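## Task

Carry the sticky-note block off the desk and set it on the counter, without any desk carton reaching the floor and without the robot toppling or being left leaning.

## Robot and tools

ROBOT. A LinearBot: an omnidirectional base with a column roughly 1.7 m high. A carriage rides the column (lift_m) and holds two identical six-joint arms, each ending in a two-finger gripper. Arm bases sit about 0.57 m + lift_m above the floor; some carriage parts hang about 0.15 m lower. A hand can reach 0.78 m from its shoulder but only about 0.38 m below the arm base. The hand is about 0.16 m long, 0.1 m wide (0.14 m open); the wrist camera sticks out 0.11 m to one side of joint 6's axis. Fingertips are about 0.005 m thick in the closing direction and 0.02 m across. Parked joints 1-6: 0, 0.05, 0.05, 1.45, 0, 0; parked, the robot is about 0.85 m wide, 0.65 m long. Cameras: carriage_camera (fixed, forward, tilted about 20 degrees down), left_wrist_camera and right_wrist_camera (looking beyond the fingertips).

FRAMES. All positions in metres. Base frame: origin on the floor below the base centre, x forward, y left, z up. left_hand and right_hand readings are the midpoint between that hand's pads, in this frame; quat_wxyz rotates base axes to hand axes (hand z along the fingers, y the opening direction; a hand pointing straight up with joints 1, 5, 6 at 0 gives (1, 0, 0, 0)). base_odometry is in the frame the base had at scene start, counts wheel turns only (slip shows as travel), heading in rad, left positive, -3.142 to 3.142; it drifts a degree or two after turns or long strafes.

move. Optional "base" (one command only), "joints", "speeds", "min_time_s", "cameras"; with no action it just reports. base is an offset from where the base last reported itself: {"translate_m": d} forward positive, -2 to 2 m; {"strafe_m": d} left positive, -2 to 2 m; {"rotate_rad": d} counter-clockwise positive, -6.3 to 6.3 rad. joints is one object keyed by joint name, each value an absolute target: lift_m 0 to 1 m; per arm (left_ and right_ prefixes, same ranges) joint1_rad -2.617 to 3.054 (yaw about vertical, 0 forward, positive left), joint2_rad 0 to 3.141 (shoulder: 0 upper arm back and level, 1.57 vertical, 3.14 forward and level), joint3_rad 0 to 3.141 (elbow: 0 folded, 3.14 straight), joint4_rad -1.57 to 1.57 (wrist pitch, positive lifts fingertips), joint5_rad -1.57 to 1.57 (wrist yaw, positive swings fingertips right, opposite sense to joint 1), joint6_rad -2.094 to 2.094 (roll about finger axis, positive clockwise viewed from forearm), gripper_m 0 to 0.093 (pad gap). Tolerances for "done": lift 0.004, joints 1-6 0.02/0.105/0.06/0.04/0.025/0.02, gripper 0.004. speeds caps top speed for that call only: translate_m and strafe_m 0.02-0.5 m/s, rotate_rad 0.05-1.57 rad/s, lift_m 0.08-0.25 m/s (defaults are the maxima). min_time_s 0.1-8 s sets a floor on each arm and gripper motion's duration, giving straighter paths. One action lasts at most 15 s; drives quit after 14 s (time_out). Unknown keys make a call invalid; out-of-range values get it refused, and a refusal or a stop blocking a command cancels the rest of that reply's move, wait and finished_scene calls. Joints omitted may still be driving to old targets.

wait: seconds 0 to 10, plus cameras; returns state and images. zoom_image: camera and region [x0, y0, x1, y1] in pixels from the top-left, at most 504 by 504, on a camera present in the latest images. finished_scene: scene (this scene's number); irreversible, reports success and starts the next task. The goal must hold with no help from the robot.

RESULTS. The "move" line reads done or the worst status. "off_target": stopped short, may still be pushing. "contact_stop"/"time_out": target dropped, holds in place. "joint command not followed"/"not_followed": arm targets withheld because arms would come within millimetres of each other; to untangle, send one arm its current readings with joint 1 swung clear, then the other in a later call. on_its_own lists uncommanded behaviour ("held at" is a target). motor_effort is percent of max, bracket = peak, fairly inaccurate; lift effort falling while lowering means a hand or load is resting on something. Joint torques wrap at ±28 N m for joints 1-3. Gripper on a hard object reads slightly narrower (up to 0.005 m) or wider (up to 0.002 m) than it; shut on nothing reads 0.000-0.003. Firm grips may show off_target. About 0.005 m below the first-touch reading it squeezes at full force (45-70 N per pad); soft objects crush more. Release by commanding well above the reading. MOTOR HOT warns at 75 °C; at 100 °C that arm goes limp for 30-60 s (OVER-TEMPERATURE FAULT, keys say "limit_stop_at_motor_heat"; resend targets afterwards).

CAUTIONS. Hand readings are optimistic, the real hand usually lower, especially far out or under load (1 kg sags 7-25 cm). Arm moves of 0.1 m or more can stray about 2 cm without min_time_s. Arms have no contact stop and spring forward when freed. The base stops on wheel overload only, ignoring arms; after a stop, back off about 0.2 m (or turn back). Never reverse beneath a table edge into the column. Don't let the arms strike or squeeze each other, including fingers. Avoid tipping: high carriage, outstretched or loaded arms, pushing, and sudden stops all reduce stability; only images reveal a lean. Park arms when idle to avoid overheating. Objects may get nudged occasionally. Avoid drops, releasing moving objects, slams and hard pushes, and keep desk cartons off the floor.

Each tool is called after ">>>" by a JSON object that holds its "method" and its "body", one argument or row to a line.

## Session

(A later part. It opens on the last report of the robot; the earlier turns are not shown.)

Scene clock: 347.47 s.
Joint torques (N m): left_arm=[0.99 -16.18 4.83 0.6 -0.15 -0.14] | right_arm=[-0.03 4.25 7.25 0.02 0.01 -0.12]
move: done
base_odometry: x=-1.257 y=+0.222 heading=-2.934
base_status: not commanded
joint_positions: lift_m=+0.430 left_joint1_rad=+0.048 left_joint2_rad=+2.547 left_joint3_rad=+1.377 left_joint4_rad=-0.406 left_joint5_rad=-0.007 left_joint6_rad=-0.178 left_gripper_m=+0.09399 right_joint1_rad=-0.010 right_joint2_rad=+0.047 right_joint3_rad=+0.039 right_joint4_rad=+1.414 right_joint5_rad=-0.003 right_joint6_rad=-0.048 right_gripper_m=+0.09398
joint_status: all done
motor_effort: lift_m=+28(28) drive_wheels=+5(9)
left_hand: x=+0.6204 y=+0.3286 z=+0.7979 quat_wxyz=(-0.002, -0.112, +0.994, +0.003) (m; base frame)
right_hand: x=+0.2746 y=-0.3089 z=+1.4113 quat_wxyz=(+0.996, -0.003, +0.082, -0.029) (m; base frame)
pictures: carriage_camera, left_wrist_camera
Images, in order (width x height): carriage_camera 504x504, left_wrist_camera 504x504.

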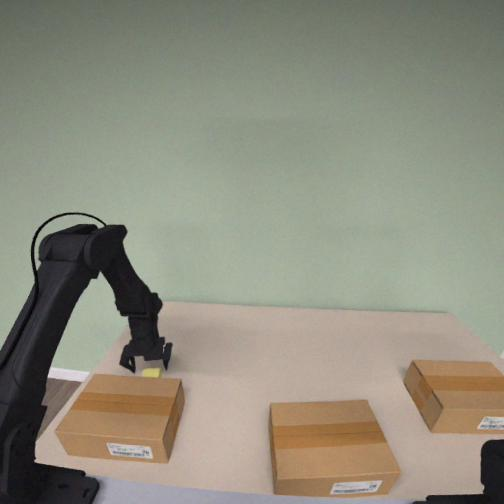

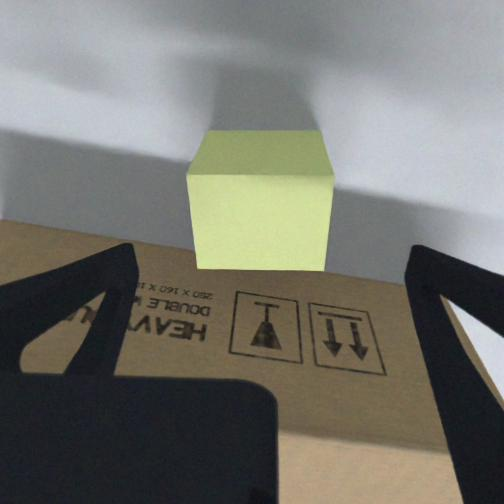

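>>> {"method": "move", "body": {
  "joints": {"left_joint1_rad": 0.06, "left_joint3_rad": 1.412, "left_joint4_rad": -0.43},
  "min_time_s": 1,
  "cameras": []
}}

>>> {"method": "move", "body": {
  "joints": {"lift_m": 0.395},
  "speeds": {"lift_m": 0.08},
  "cameras": ["carriage_camera", "left_wrist_camera"]
}}

Scene clock: 357.63 s.
Joint torques (N m): left_arm=[0.95 -16.28 6.2 0.4 -0.15 -0.14] | right_arm=[-0.05 4.26 7.19 0.03 0.01 -0.11]
move: done
base_odometry: x=-1.257 y=+0.222 heading=-2.934
base_status: not commanded
joint_positions: lift_m=+0.430 left_joint1_rad=+0.054 left_joint2_rad=+2.547 left_joint3_rad=+1.395 left_joint4_rad=-0.415 left_joint5_rad=-0.007 left_joint6_rad=-0.178 left_gripper_m=+0.09399 right_joint1_rad=-0.010 right_joint2_rad=+0.047 right_joint3_rad=+0.039 right_joint4_rad=+1.414 right_joint5_rad=-0.003 right_joint6_rad=-0.048 right_gripper_m=+0.09398
joint_status: all done
motor_effort: lift_m=+28(28) drive_wheels=+4(5)
left_hand: x=+0.6263 y=+0.3316 z=+0.8008 quat_wxyz=(+0.002, -0.116, +0.993, +0.003) (m; base frame)
right_hand: x=+0.2746 y=-0.3089 z=+1.4113 quat_wxyz=(+0.996, -0.003, +0.082, -0.029) (m; base frame)
pictures: none
No camera images: "cameras" was empty.

Scene clock: 358.43 s.
Joint torques (N m): left_arm=[0.87 -16.1 5.74 0.48 -0.16 -0.15] | right_arm=[-0.05 4.27 7.17 0.02 0.02 -0.11]
move: done
base_odometry: x=-1.257 y=+0.222 heading=-2.934
base_status: not commanded
joint_positions: lift_m=+0.395 left_joint1_rad=+0.054 left_joint2_rad=+2.546 left_joint3_rad=+1.399 left_joint4_rad=-0.421 left_joint5_rad=-0.007 left_joint6_rad=-0.178 left_gripper_m=+0.09399 right_joint1_rad=-0.010 right_joint2_rad=+0.047 right_joint3_rad=+0.039 right_joint4_rad=+1.414 right_joint5_rad=-0.003 right_joint6_rad=-0.048 right_gripper_m=+0.09398
joint_status: all done
motor_effort: lift_m=+28(28) drive_wheels=+4(9)
left_hand: x=+0.6269 y=+0.3316 z=+0.7669 quat_wxyz=(+0.002, -0.116, +0.993, +0.003) (m; base frame)
right_hand: x=+0.2746 y=-0.3089 z=+1.3763 quat_wxyz=(+0.996, -0.003, +0.082, -0.029) (m; base frame)
pictures: carriage_camera, left_wrist_camera
Images, in order (width x height): carriage_camera 504x504, left_wrist_camera 504x504.

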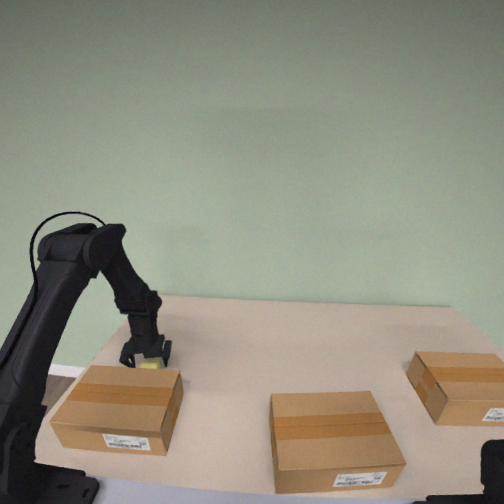

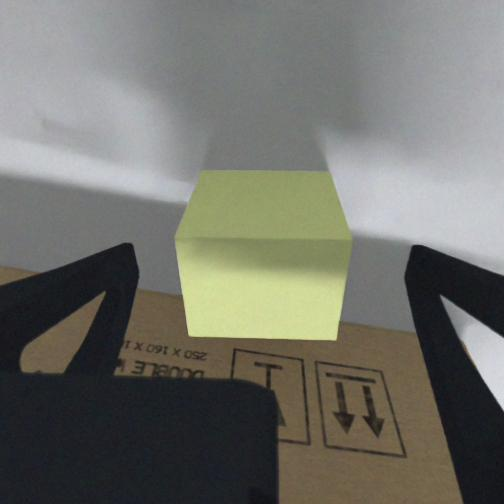

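>>> {"method": "move", "body": {
  "joints": {"left_gripper_m": 0.056},
  "min_time_s": 1,
  "cameras": ["left_wrist_camera"]
}}

>>> {"method": "move", "body": {
  "joints": {"left_gripper_m": 0.043},
  "min_time_s": 1.5,
  "cameras": ["left_wrist_camera"]
}}

Scene clock: 363.73 s.
Joint torques (N m): left_arm=[0.99 -16.2 5.83 0.46 -0.16 -0.14] | right_arm=[-0.08 4.23 7.21 0.02 0.01 -0.12]
move: done
base_odometry: x=-1.257 y=+0.222 heading=-2.934
base_status: not commanded
joint_positions: lift_m=+0.395 left_joint1_rad=+0.055 left_joint2_rad=+2.546 left_joint3_rad=+1.399 left_joint4_rad=-0.421 left_joint5_rad=-0.007 left_joint6_rad=-0.178 left_gripper_m=+0.05608 right_joint1_rad=-0.010 right_joint2_rad=+0.047 right_joint3_rad=+0.039 right_joint4_rad=+1.414 right_joint5_rad=-0.003 right_joint6_rad=-0.048 right_gripper_m=+0.09398
joint_status: all done
motor_effort: lift_m=+28(28) drive_wheels=+4(6)
left_hand: x=+0.6269 y=+0.3319 z=+0.7669 quat_wxyz=(+0.002, -0.116, +0.993, +0.003) (m; base frame)
right_hand: x=+0.2746 y=-0.3089 z=+1.3763 quat_wxyz=(+0.996, -0.003, +0.082, -0.029) (m; base frame)
pictures: left_wrist_camera
Images, in order (width x height): left_wrist_camera 504x504.

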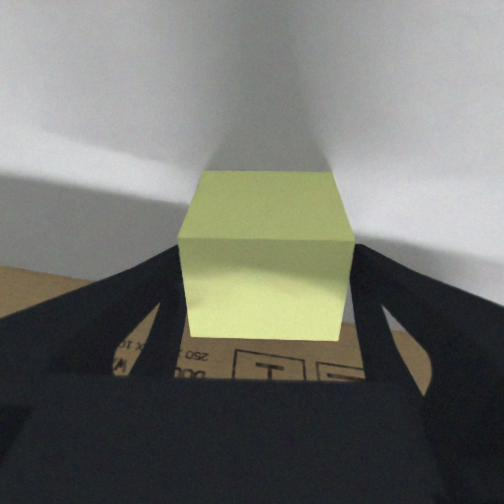

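Scene clock: 365.53 s.
Joint torques (N m): left_arm=[0.94 -16.2 5.85 0.46 -0.16 -0.13] | right_arm=[-0.08 4.22 7.24 0.03 0 -0.12]
move: off_target
base_odometry: x=-1.257 y=+0.222 heading=-2.934
base_status: not commanded
joint_positions: lift_m=+0.395 left_joint1_rad=+0.055 left_joint2_rad=+2.546 left_joint3_rad=+1.399 left_joint4_rad=-0.421 left_joint5_rad=-0.007 left_joint6_rad=-0.178 left_gripper_m=+0.05061 right_joint1_rad=-0.010 right_joint2_rad=+0.047 right_joint3_rad=+0.039 right_joint4_rad=+1.414 right_joint5_rad=-0.003 right_joint6_rad=-0.048 right_gripper_m=+0.09398
joint_status: left_gripper_m off_target (ended at +0.05064, target +0.04300)
motor_effort: lift_m=+28(28) drive_wheels=+5(5)
left_hand: x=+0.6269 y=+0.3319 z=+0.7669 quat_wxyz=(+0.002, -0.116, +0.993, +0.003) (m; base frame)
right_hand: x=+0.2746 y=-0.3089 z=+1.3763 quat_wxyz=(+0.996, -0.003, +0.082, -0.029) (m; base frame)
pictures: left_wrist_camera
Images, in order (width x height): left_wrist_camera 504x504.

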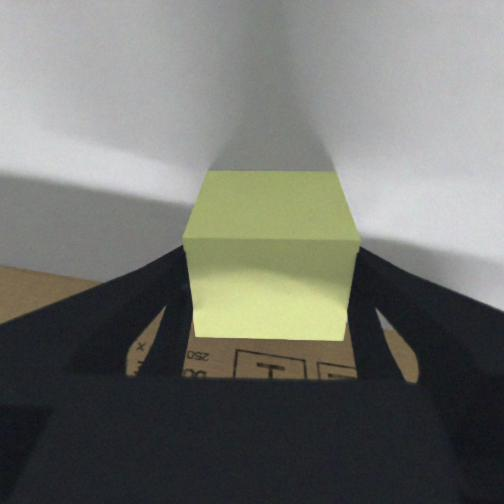

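>>> {"method": "move", "body": {
  "joints": {"lift_m": 0.62},
  "speeds": {"lift_m": 0.15},
  "cameras": ["left_wrist_camera"]
}}

>>> {"method": "move", "body": {
  "base": {"translate_m": -0.5},
  "speeds": {"translate_m": 0.3},
  "cameras": ["carriage_camera", "left_wrist_camera"]
}}

Scene clock: 374.17 s.
Joint torques (N m): left_arm=[0.9 -16.1 5.59 0.49 -0.16 -0.14] | right_arm=[-0.06 4.22 7.21 0.03 0.01 -0.13]
move: done
base_odometry: x=-1.257 y=+0.222 heading=-2.934
base_status: not commanded
joint_positions: lift_m=+0.620 left_joint1_rad=+0.055 left_joint2_rad=+2.545 left_joint3_rad=+1.401 left_joint4_rad=-0.424 left_joint5_rad=-0.007 left_joint6_rad=-0.178 left_gripper_m=+0.05061 right_joint1_rad=-0.010 right_joint2_rad=+0.047 right_joint3_rad=+0.039 right_joint4_rad=+1.414 right_joint5_rad=-0.003 right_joint6_rad=-0.048 right_gripper_m=+0.09398
joint_status: all done
motor_effort: lift_m=+31(38) drive_wheels=+4(8)
left_hand: x=+0.6269 y=+0.3319 z=+0.9920 quat_wxyz=(+0.001, -0.116, +0.993, +0.003) (m; base frame)
right_hand: x=+0.2746 y=-0.3089 z=+1.6010 quat_wxyz=(+0.996, -0.003, +0.082, -0.029) (m; base frame)
pictures: left_wrist_camera
Images, in order (width x height): left_wrist_camera 504x504.

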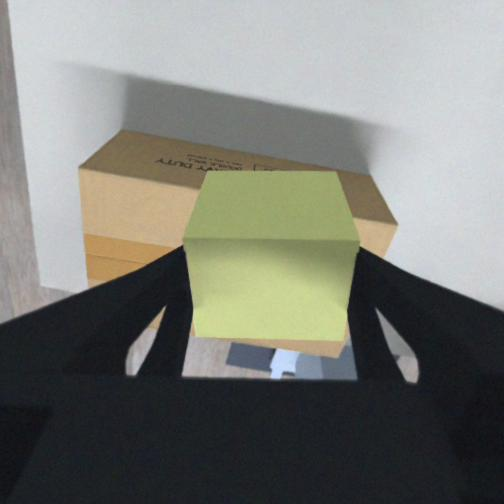

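Scene clock: 377.47 s.
Joint torques (N m): left_arm=[0.81 -16.02 5.75 0.5 -0.15 -0.14] | right_arm=[-0.1 4.23 7.2 0.04 0.01 -0.11]
move: done
base_odometry: x=-0.768 y=+0.326 heading=-2.934
base_status: done
joint_positions: lift_m=+0.620 left_joint1_rad=+0.057 left_joint2_rad=+2.545 left_joint3_rad=+1.401 left_joint4_rad=-0.425 left_joint5_rad=-0.007 left_joint6_rad=-0.178 left_gripper_m=+0.05060 right_joint1_rad=-0.010 right_joint2_rad=+0.047 right_joint3_rad=+0.039 right_joint4_rad=+1.414 right_joint5_rad=-0.003 right_joint6_rad=-0.048 right_gripper_m=+0.09398
joint_status: not commanded
motor_effort: lift_m=+31(31) drive_wheels=-1(15)
left_hand: x=+0.6268 y=+0.3328 z=+0.9920 quat_wxyz=(+0.001, -0.117, +0.993, +0.003) (m; base frame)
right_hand: x=+0.2748 y=-0.3089 z=+1.6009 quat_wxyz=(+0.996, -0.003, +0.082, -0.029) (m; base frame)
pictures: carriage_camera, left_wrist_camera
Images, in order (width x height): carriage_camera 504x504, left_wrist_camera 504x504.

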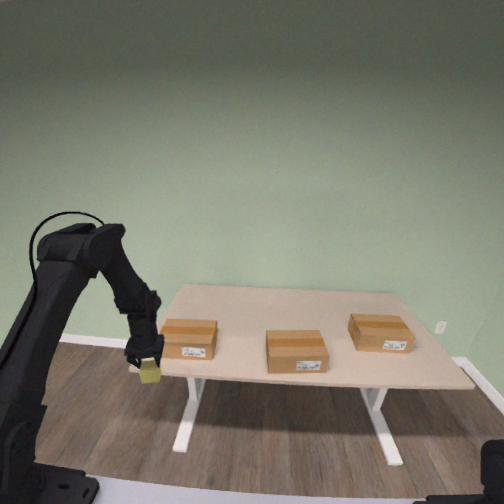

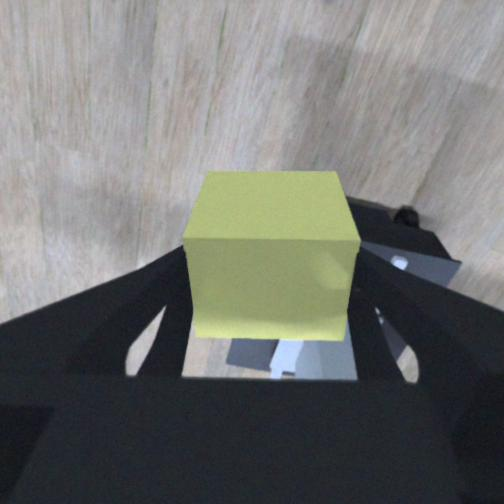

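>>> {"method": "move", "body": {
  "base": {"rotate_rad": 2.934},
  "joints": {"left_joint1_rad": 0.0, "left_joint2_rad": 1.84, "left_joint3_rad": 0.84, "left_joint4_rad": -0.57, "left_joint6_rad": 0.0, "lift_m": 0.7},
  "speeds": {"rotate_rad": 1.2},
  "min_time_s": 2,
  "cameras": ["carriage_camera", "left_wrist_camera"]
}}

>>> {"method": "move", "body": {
  "base": {"translate_m": 1.2},
  "cameras": ["carriage_camera", "left_wrist_camera"]
}}

Scene clock: 392.83 s.
Joint torques (N m): left_arm=[0.21 -11.77 4.11 0.44 -0.11 0.05] | right_arm=[-0.03 4.25 7.2 0.04 0.01 -0.12]
move: done
base_odometry: x=-0.768 y=+0.326 heading=+0.000
base_status: done
joint_positions: lift_m=+0.700 left_joint1_rad=+0.005 left_joint2_rad=+1.868 left_joint3_rad=+0.850 left_joint4_rad=-0.562 left_joint5_rad=-0.008 left_joint6_rad=-0.009 left_gripper_m=+0.05058 right_joint1_rad=-0.010 right_joint2_rad=+0.047 right_joint3_rad=+0.039 right_joint4_rad=+1.414 right_joint5_rad=-0.003 right_joint6_rad=-0.048 right_gripper_m=+0.09400
joint_status: all done
motor_effort: lift_m=+31(38) drive_wheels=+4(16)
left_hand: x=+0.5077 y=+0.3116 z=+1.1975 quat_wxyz=(-0.004, -0.007, +1.000, +0.004) (m; base frame)
right_hand: x=+0.2747 y=-0.3089 z=+1.6809 quat_wxyz=(+0.996, -0.003, +0.082, -0.029) (m; base frame)
pictures: carriage_camera, left_wrist_camera
Images, in order (width x height): carriage_camera 504x504, left_wrist_camera 504x504.

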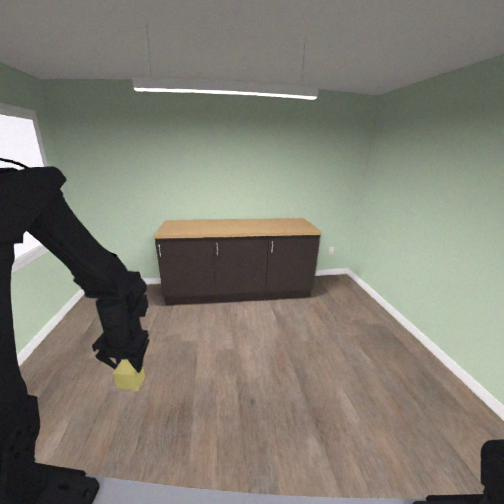

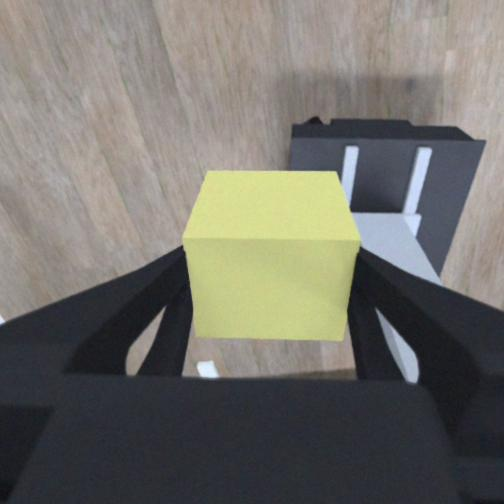

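Scene clock: 397.63 s.
Joint torques (N m): left_arm=[0.23 -11.77 4.12 0.48 -0.11 0.04] | right_arm=[-0.08 4.26 7.15 0 0.01 -0.12]
move: done
base_odometry: x=+0.432 y=+0.328 heading=+0.001
base_status: done
joint_positions: lift_m=+0.700 left_joint1_rad=+0.004 left_joint2_rad=+1.866 left_joint3_rad=+0.850 left_joint4_rad=-0.565 left_joint5_rad=-0.008 left_joint6_rad=-0.008 left_gripper_m=+0.05058 right_joint1_rad=-0.010 right_joint2_rad=+0.047 right_joint3_rad=+0.039 right_joint4_rad=+1.416 right_joint5_rad=-0.003 right_joint6_rad=-0.048 right_gripper_m=+0.09400
joint_status: not commanded
motor_effort: lift_m=+31(31) drive_wheels=-11(23)
left_hand: x=+0.5071 y=+0.3115 z=+1.1979 quat_wxyz=(-0.005, -0.006, +1.000, +0.004) (m; base frame)
right_hand: x=+0.2743 y=-0.3089 z=+1.6810 quat_wxyz=(+0.996, -0.003, +0.081, -0.029) (m; base frame)
pictures: carriage_camera, left_wrist_camera
Images, in order (width x height): carriage_camera 504x504, left_wrist_camera 504x504.

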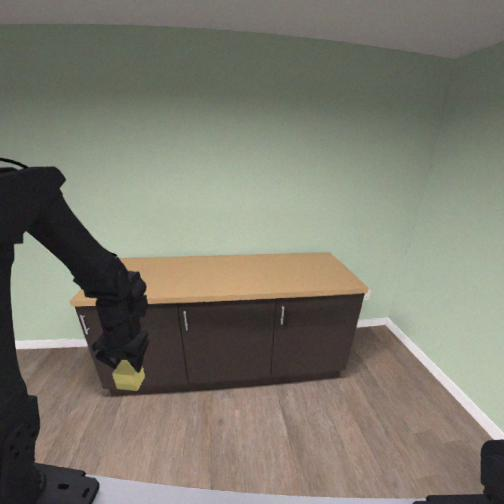

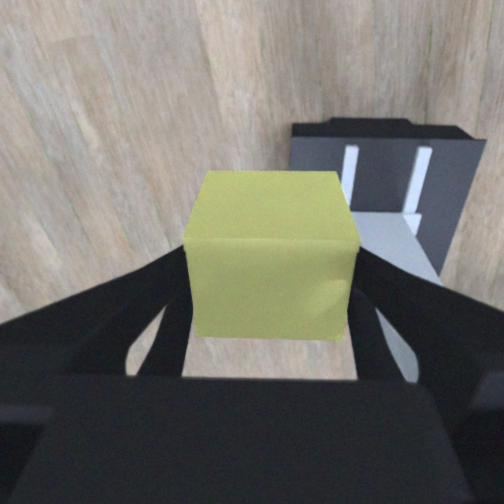

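>>> {"method": "move", "body": {
  "base": {"translate_m": 0.9},
  "speeds": {"translate_m": 0.4},
  "cameras": ["carriage_camera", "left_wrist_camera"]
}}

Scene clock: 410.83 s.
Joint torques (N m): left_arm=[0.35 -11.38 4.3 0.5 -0.12 0.05] | right_arm=[-0.08 4.29 7.19 0.01 0.01 -0.12]
move: done
base_odometry: x=+1.332 y=+0.330 heading=+0.002
base_status: done
joint_positions: lift_m=+0.700 left_joint1_rad=+0.004 left_joint2_rad=+1.864 left_joint3_rad=+0.848 left_joint4_rad=-0.567 left_joint5_rad=-0.008 left_joint6_rad=-0.008 left_gripper_m=+0.05058 right_joint1_rad=-0.010 right_joint2_rad=+0.047 right_joint3_rad=+0.039 right_joint4_rad=+1.416 right_joint5_rad=-0.003 right_joint6_rad=-0.048 right_gripper_m=+0.09400
joint_status: not commanded
motor_effort: lift_m=+31(31) drive_wheels=-11(20)
left_hand: x=+0.5063 y=+0.3113 z=+1.1982 quat_wxyz=(-0.006, -0.006, +1.000, +0.004) (m; base frame)
right_hand: x=+0.2742 y=-0.3089 z=+1.6810 quat_wxyz=(+0.996, -0.003, +0.081, -0.029) (m; base frame)
pictures: carriage_camera, left_wrist_camera
Images, in order (width x height): carriage_camera 504x504, left_wrist_camera 504x504.

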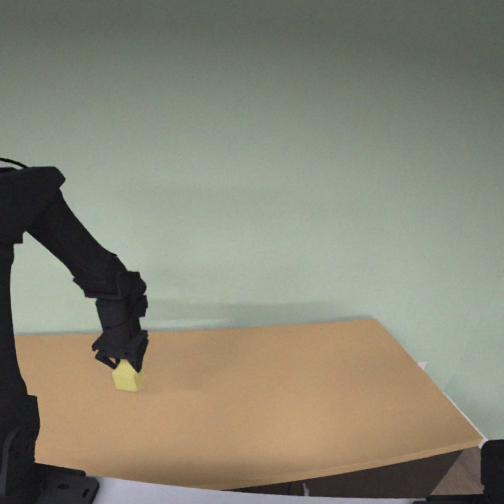

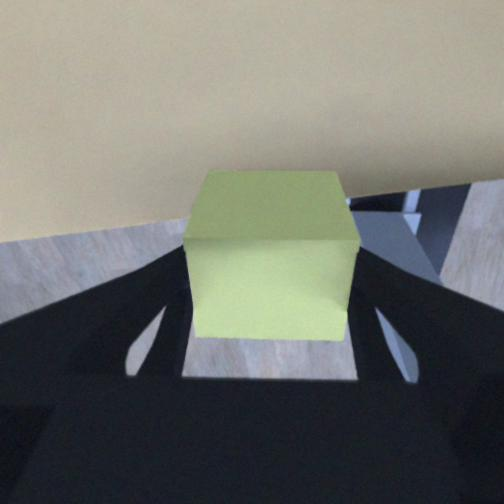

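>>> {"method": "move", "body": {
  "joints": {"left_joint1_rad": 0.0, "left_joint2_rad": 2.528, "left_joint3_rad": 1.412, "left_joint4_rad": -0.43},
  "min_time_s": 2,
  "cameras": ["carriage_camera", "left_wrist_camera"]
}}

>>> {"method": "move", "body": {
  "joints": {"lift_m": 0.62},
  "cameras": ["carriage_camera", "left_wrist_camera"]
}}

Scene clock: 434.73 s.
Joint torques (N m): left_arm=[0.29 -12.72 6.54 0.74 -0.14 0.04] | right_arm=[-0.08 4.23 7.2 0.01 0.01 -0.12]
move: done
base_odometry: x=+1.332 y=+0.330 heading=+0.002
base_status: not commanded
joint_positions: lift_m=+0.700 left_joint1_rad=+0.004 left_joint2_rad=+2.511 left_joint3_rad=+1.393 left_joint4_rad=-0.442 left_joint5_rad=-0.008 left_joint6_rad=-0.008 left_gripper_m=+0.05058 right_joint1_rad=-0.010 right_joint2_rad=+0.047 right_joint3_rad=+0.039 right_joint4_rad=+1.416 right_joint5_rad=-0.003 right_joint6_rad=-0.048 right_gripper_m=+0.09400
joint_status: all done
motor_effort: lift_m=+31(31) drive_wheels=-9(12)
left_hand: x=+0.6297 y=+0.3118 z=+1.0835 quat_wxyz=(+0.005, -0.006, +1.000, +0.004) (m; base frame)
right_hand: x=+0.2742 y=-0.3089 z=+1.6810 quat_wxyz=(+0.996, -0.003, +0.081, -0.029) (m; base frame)
pictures: carriage_camera, left_wrist_camera
Images, in order (width x height): carriage_camera 504x504, left_wrist_camera 504x504.

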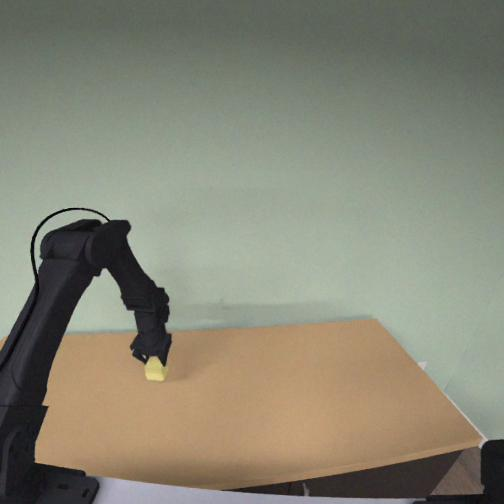

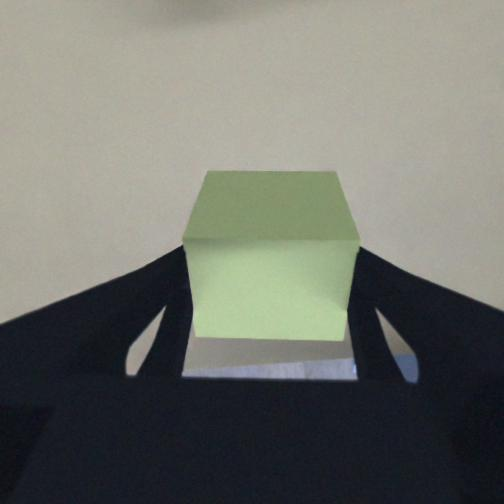

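Scene clock: 435.60 s.
Joint torques (N m): left_arm=[0.38 -14.22 5.89 0.64 -0.12 0.03] | right_arm=[-0.06 4.23 7.17 0 0.01 -0.11]
move: done
base_odometry: x=+1.332 y=+0.330 heading=+0.002
base_status: not commanded
joint_positions: lift_m=+0.620 left_joint1_rad=+0.004 left_joint2_rad=+2.526 left_joint3_rad=+1.400 left_joint4_rad=-0.433 left_joint5_rad=-0.008 left_joint6_rad=-0.008 left_gripper_m=+0.05058 right_joint1_rad=-0.010 right_joint2_rad=+0.047 right_joint3_rad=+0.039 right_joint4_rad=+1.416 right_joint5_rad=-0.003 right_joint6_rad=-0.048 right_gripper_m=+0.09400
joint_status: all done
motor_effort: lift_m=+28(29) drive_wheels=-10(11)
left_hand: x=+0.6307 y=+0.3118 z=+0.9994 quat_wxyz=(+0.006, -0.006, +1.000, +0.004) (m; base frame)
right_hand: x=+0.2742 y=-0.3089 z=+1.6013 quat_wxyz=(+0.996, -0.003, +0.081, -0.029) (m; base frame)
pictures: carriage_camera, left_wrist_camera
Images, in order (width x height): carriage_camera 504x504, left_wrist_camera 504x504.

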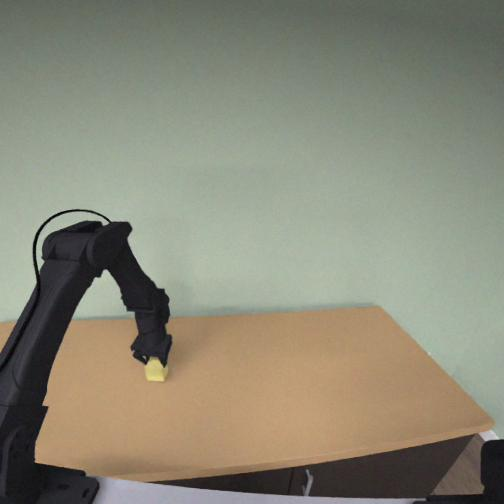

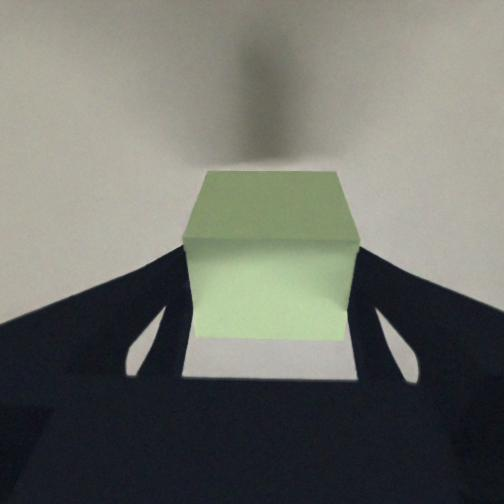

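>>> {"method": "move", "body": {
  "joints": {"lift_m": 0.59},
  "speeds": {"lift_m": 0.08},
  "cameras": ["left_wrist_camera"]
}}

>>> {"method": "move", "body": {
  "joints": {"lift_m": 0.57},
  "speeds": {"lift_m": 0.08},
  "cameras": ["left_wrist_camera"]
}}

Scene clock: 441.33 s.
Joint torques (N m): left_arm=[0.23 -14.32 5.78 0.62 -0.11 0.04] | right_arm=[-0.05 4.25 7.17 0 0.01 -0.11]
move: done
base_odometry: x=+1.332 y=+0.330 heading=+0.002
base_status: not commanded
joint_positions: lift_m=+0.590 left_joint1_rad=+0.004 left_joint2_rad=+2.526 left_joint3_rad=+1.401 left_joint4_rad=-0.431 left_joint5_rad=-0.008 left_joint6_rad=-0.008 left_gripper_m=+0.05058 right_joint1_rad=-0.010 right_joint2_rad=+0.047 right_joint3_rad=+0.039 right_joint4_rad=+1.416 right_joint5_rad=-0.003 right_joint6_rad=-0.048 right_gripper_m=+0.09400
joint_status: all done
motor_effort: lift_m=+28(28) drive_wheels=+5(10)
left_hand: x=+0.6317 y=+0.3118 z=+0.9694 quat_wxyz=(+0.007, -0.006, +1.000, +0.004) (m; base frame)
right_hand: x=+0.2742 y=-0.3089 z=+1.5713 quat_wxyz=(+0.996, -0.003, +0.081, -0.029) (m; base frame)
pictures: left_wrist_camera
Images, in order (width x height): left_wrist_camera 504x504.

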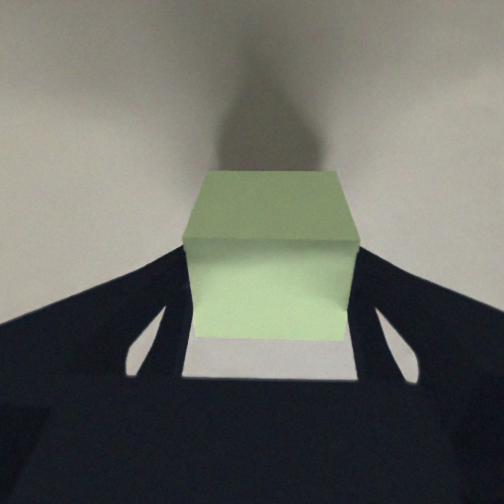

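Scene clock: 441.97 s.
Joint torques (N m): left_arm=[0.27 -12.96 5.18 0.88 -0.12 0.03] | right_arm=[-0.06 4.23 7.21 0 0 -0.12]
move: done
base_odometry: x=+1.332 y=+0.330 heading=+0.002
base_status: not commanded
joint_positions: lift_m=+0.570 left_joint1_rad=+0.004 left_joint2_rad=+2.512 left_joint3_rad=+1.408 left_joint4_rad=-0.453 left_joint5_rad=-0.008 left_joint6_rad=-0.008 left_gripper_m=+0.05058 right_joint1_rad=-0.010 right_joint2_rad=+0.047 right_joint3_rad=+0.039 right_joint4_rad=+1.416 right_joint5_rad=-0.003 right_joint6_rad=-0.048 right_gripper_m=+0.09400
joint_status: all done
motor_effort: lift_m=+26(26) drive_wheels=+6(11)
left_hand: x=+0.6331 y=+0.3118 z=+0.9559 quat_wxyz=(+0.007, -0.006, +1.000, +0.004) (m; base frame)
right_hand: x=+0.2742 y=-0.3089 z=+1.5515 quat_wxyz=(+0.996, -0.003, +0.081, -0.029) (m; base frame)
pictures: left_wrist_camera
Images, in order (width x height): left_wrist_camera 504x504.

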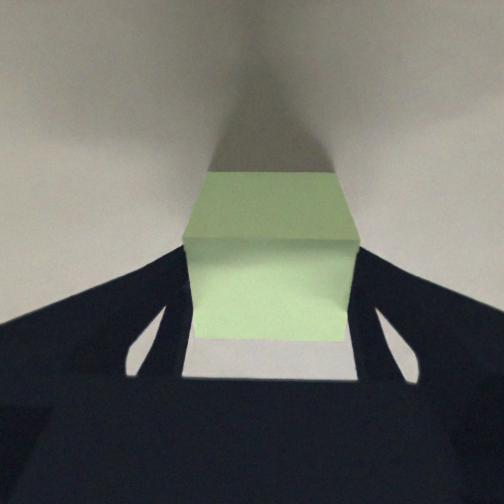

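>>> {"method": "move", "body": {
  "joints": {"lift_m": 0.576},
  "speeds": {"lift_m": 0.08},
  "cameras": []
}}

>>> {"method": "move", "body": {
  "joints": {"left_gripper_m": 0.065},
  "min_time_s": 1.5,
  "cameras": ["left_wrist_camera"]
}}

>>> {"method": "move", "body": {
  "joints": {"left_gripper_m": 0.092},
  "min_time_s": 1,
  "cameras": ["left_wrist_camera"]
}}

>>> {"method": "move", "body": {
  "joints": {"lift_m": 0.75},
  "speeds": {"lift_m": 0.12},
  "cameras": ["carriage_camera", "left_wrist_camera"]
}}

Scene clock: 450.37 s.
Joint torques (N m): left_arm=[0.27 -13.39 5.19 0.75 -0.12 0.06] | right_arm=[-0.05 4.23 7.19 0.01 0.01 -0.12]
move: done
base_odometry: x=+1.332 y=+0.330 heading=+0.002
base_status: not commanded
joint_positions: lift_m=+0.576 left_joint1_rad=+0.004 left_joint2_rad=+2.516 left_joint3_rad=+1.408 left_joint4_rad=-0.440 left_joint5_rad=-0.008 left_joint6_rad=-0.008 left_gripper_m=+0.05058 right_joint1_rad=-0.010 right_joint2_rad=+0.047 right_joint3_rad=+0.039 right_joint4_rad=+1.416 right_joint5_rad=-0.003 right_joint6_rad=-0.048 right_gripper_m=+0.09400
joint_status: all done
motor_effort: lift_m=+31(37) drive_wheels=+7(11)
left_hand: x=+0.6354 y=+0.3118 z=+0.9602 quat_wxyz=(+0.011, -0.006, +1.000, +0.004) (m; base frame)
right_hand: x=+0.2742 y=-0.3089 z=+1.5570 quat_wxyz=(+0.996, -0.003, +0.081, -0.029) (m; base frame)
pictures: none
No camera images: "cameras" was empty.

Scene clock: 452.17 s.
Joint torques (N m): left_arm=[0.34 -13.31 5.19 0.74 -0.13 0.05] | right_arm=[-0.09 4.23 7.17 -0.01 0 -0.12]
move: done
base_odometry: x=+1.332 y=+0.330 heading=+0.002
base_status: not commanded
joint_positions: lift_m=+0.576 left_joint1_rad=+0.004 left_joint2_rad=+2.516 left_joint3_rad=+1.408 left_joint4_rad=-0.439 left_joint5_rad=-0.008 left_joint6_rad=-0.008 left_gripper_m=+0.06494 right_joint1_rad=-0.010 right_joint2_rad=+0.047 right_joint3_rad=+0.039 right_joint4_rad=+1.416 right_joint5_rad=-0.003 right_joint6_rad=-0.048 right_gripper_m=+0.09400
joint_status: all done
motor_effort: lift_m=+32(32) drive_wheels=+7(9)
left_hand: x=+0.6355 y=+0.3118 z=+0.9602 quat_wxyz=(+0.012, -0.006, +1.000, +0.004) (m; base frame)
right_hand: x=+0.2742 y=-0.3089 z=+1.5570 quat_wxyz=(+0.996, -0.003, +0.081, -0.029) (m; base frame)
pictures: left_wrist_camera
Images, in order (width x height): left_wrist_camera 504x504.

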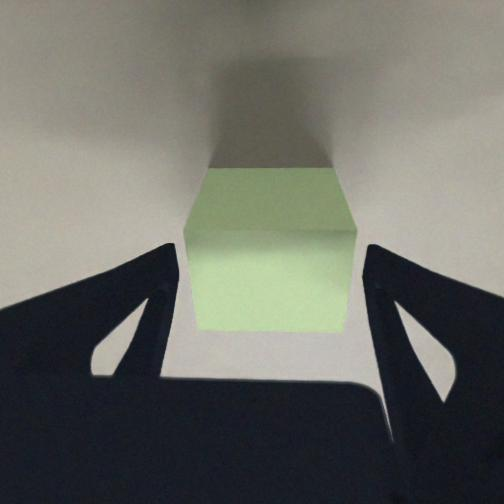

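Scene clock: 453.43 s.
Joint torques (N m): left_arm=[0.29 -13.26 5.19 0.74 -0.11 0.04] | right_arm=[-0.08 4.23 7.19 0.01 0.01 -0.12]
move: done
base_odometry: x=+1.332 y=+0.330 heading=+0.002
base_status: not commanded
joint_positions: lift_m=+0.576 left_joint1_rad=+0.004 left_joint2_rad=+2.516 left_joint3_rad=+1.408 left_joint4_rad=-0.439 left_joint5_rad=-0.008 left_joint6_rad=-0.008 left_gripper_m=+0.09191 right_joint1_rad=-0.010 right_joint2_rad=+0.047 right_joint3_rad=+0.039 right_joint4_rad=+1.416 right_joint5_rad=-0.003 right_joint6_rad=-0.048 right_gripper_m=+0.09400
joint_status: all done
motor_effort: lift_m=+32(32) drive_wheels=+7(8)
left_hand: x=+0.6355 y=+0.3118 z=+0.9602 quat_wxyz=(+0.012, -0.006, +1.000, +0.004) (m; base frame)
right_hand: x=+0.2742 y=-0.3089 z=+1.5570 quat_wxyz=(+0.996, -0.003, +0.081, -0.029) (m; base frame)
pictures: left_wrist_camera
Images, in order (width x height): left_wrist_camera 504x504.

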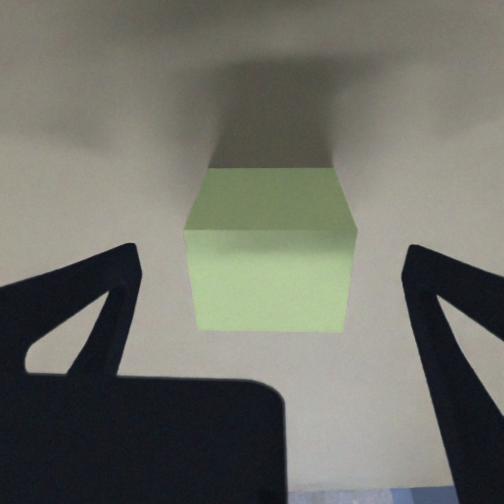

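Scene clock: 455.30 s.
Joint torques (N m): left_arm=[0.38 -13.6 5.16 0.69 -0.12 0.04] | right_arm=[-0.12 4.22 7.13 0.01 0.01 -0.11]
move: done
base_odometry: x=+1.332 y=+0.330 heading=+0.002
base_status: not commanded
joint_positions: lift_m=+0.750 left_joint1_rad=+0.004 left_joint2_rad=+2.520 left_joint3_rad=+1.408 left_joint4_rad=-0.434 left_joint5_rad=-0.008 left_joint6_rad=-0.008 left_gripper_m=+0.09191 right_joint1_rad=-0.010 right_joint2_rad=+0.047 right_joint3_rad=+0.039 right_joint4_rad=+1.416 right_joint5_rad=-0.003 right_joint6_rad=-0.048 right_gripper_m=+0.09400
joint_status: all done
motor_effort: lift_m=+31(37) drive_wheels=+7(12)
left_hand: x=+0.6356 y=+0.3118 z=+1.1328 quat_wxyz=(+0.012, -0.006, +1.000, +0.004) (m; base frame)
right_hand: x=+0.2742 y=-0.3089 z=+1.7310 quat_wxyz=(+0.996, -0.003, +0.081, -0.029) (m; base frame)
pictures: carriage_camera, left_wrist_camera
Images, in order (width x height): carriage_camera 504x504, left_wrist_camera 504x504.

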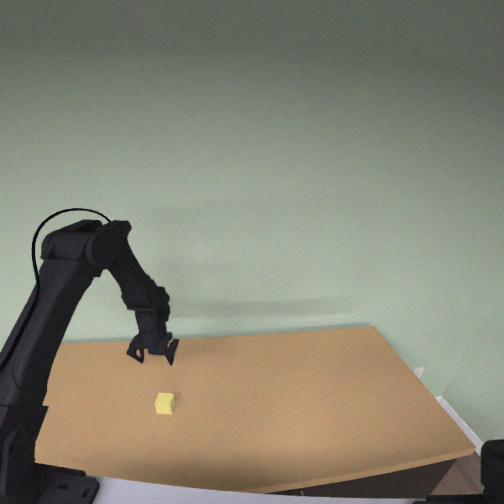

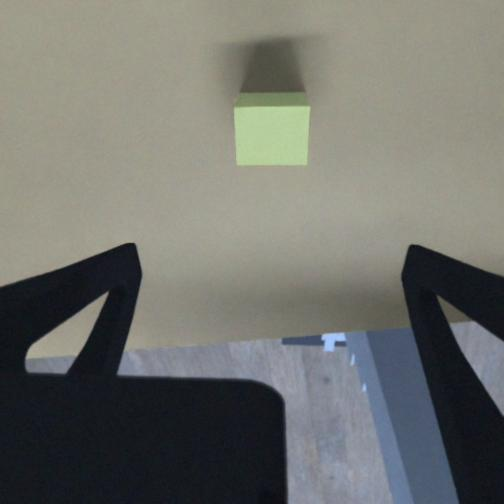

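>>> {"method": "move", "body": {
  "joints": {"left_joint1_rad": 0.0, "left_joint2_rad": 0.05, "left_joint3_rad": 0.05, "left_joint4_rad": 1.45, "lift_m": 0.8},
  "min_time_s": 2.5,
  "cameras": []
}}

>>> {"method": "move", "body": {
  "base": {"strafe_m": 0.62},
  "joints": {"right_joint1_rad": 0.0, "right_joint2_rad": 2.528, "right_joint3_rad": 1.412, "right_joint4_rad": -0.43, "right_joint6_rad": 0.0},
  "min_time_s": 3,
  "cameras": ["carriage_camera", "right_wrist_camera"]
}}

Scene clock: 528.70 s.
Joint torques (N m): left_arm=[0.29 3.38 4.66 -0.02 -0.13 0.05] | right_arm=[-0.09 4.25 7.19 0 0.01 -0.11]
move: done
base_odometry: x=+1.332 y=+0.330 heading=+0.002
base_status: not commanded
joint_positions: lift_m=+0.800 left_joint1_rad=+0.004 left_joint2_rad=+0.060 left_joint3_rad=+0.063 left_joint4_rad=+1.435 left_joint5_rad=-0.008 left_joint6_rad=-0.008 left_gripper_m=+0.09191 right_joint1_rad=-0.010 right_joint2_rad=+0.047 right_joint3_rad=+0.039 right_joint4_rad=+1.416 right_joint5_rad=-0.003 right_joint6_rad=-0.048 right_gripper_m=+0.09400
joint_status: all done
motor_effort: lift_m=+31(38) drive_wheels=+9(11)
left_hand: x=+0.2665 y=+0.3104 z=+1.7882 quat_wxyz=(+0.998, -0.004, +0.066, -0.002) (m; base frame)
right_hand: x=+0.2742 y=-0.3089 z=+1.7810 quat_wxyz=(+0.996, -0.003, +0.081, -0.029) (m; base frame)
pictures: none
No camera images: "cameras" was empty.

Scene clock: 532.13 s.
Joint torques (N m): left_arm=[0.39 3.44 4.67 -0.09 -0.1 0.04] | right_arm=[0.28 -11.51 6.6 0.24 0.02 0.01]
move: done
base_odometry: x=+1.331 y=+0.950 heading=+0.002
base_status: done
joint_positions: lift_m=+0.800 left_joint1_rad=+0.003 left_joint2_rad=+0.059 left_joint3_rad=+0.063 left_joint4_rad=+1.439 left_joint5_rad=-0.008 left_joint6_rad=-0.008 left_gripper_m=+0.09191 right_joint1_rad=-0.004 right_joint2_rad=+2.524 right_joint3_rad=+1.394 right_joint4_rad=-0.412 right_joint5_rad=-0.003 right_joint6_rad=-0.014 right_gripper_m=+0.09400
joint_status: all done
motor_effort: lift_m=+31(31) drive_wheels=-6(11)
left_hand: x=+0.2654 y=+0.3105 z=+1.7883 quat_wxyz=(+0.998, -0.004, +0.064, -0.002) (m; base frame)
right_hand: x=+0.6339 y=-0.3102 z=+1.1791 quat_wxyz=(+0.014, -0.005, +1.000, +0.001) (m; base frame)
pictures: carriage_camera, right_wrist_camera
Images, in order (width x height): carriage_camera 504x504, right_wrist_camera 504x504.

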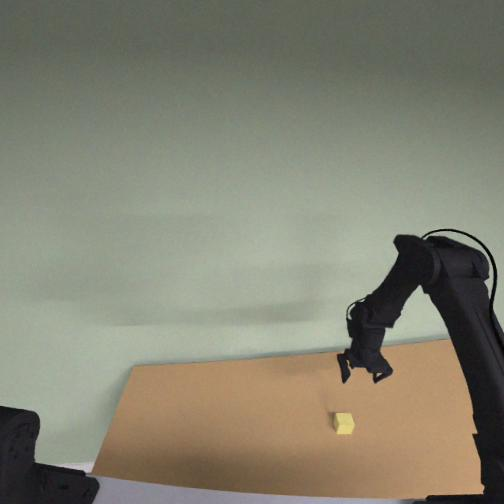

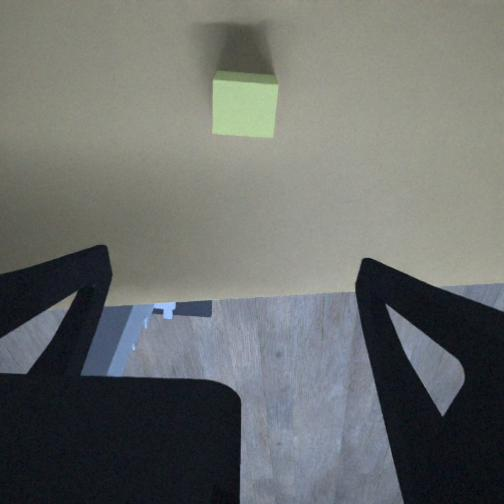

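>>> {"method": "finished_scene", "body": {
  "scene": 1
}}

The scene is finished: the task was done.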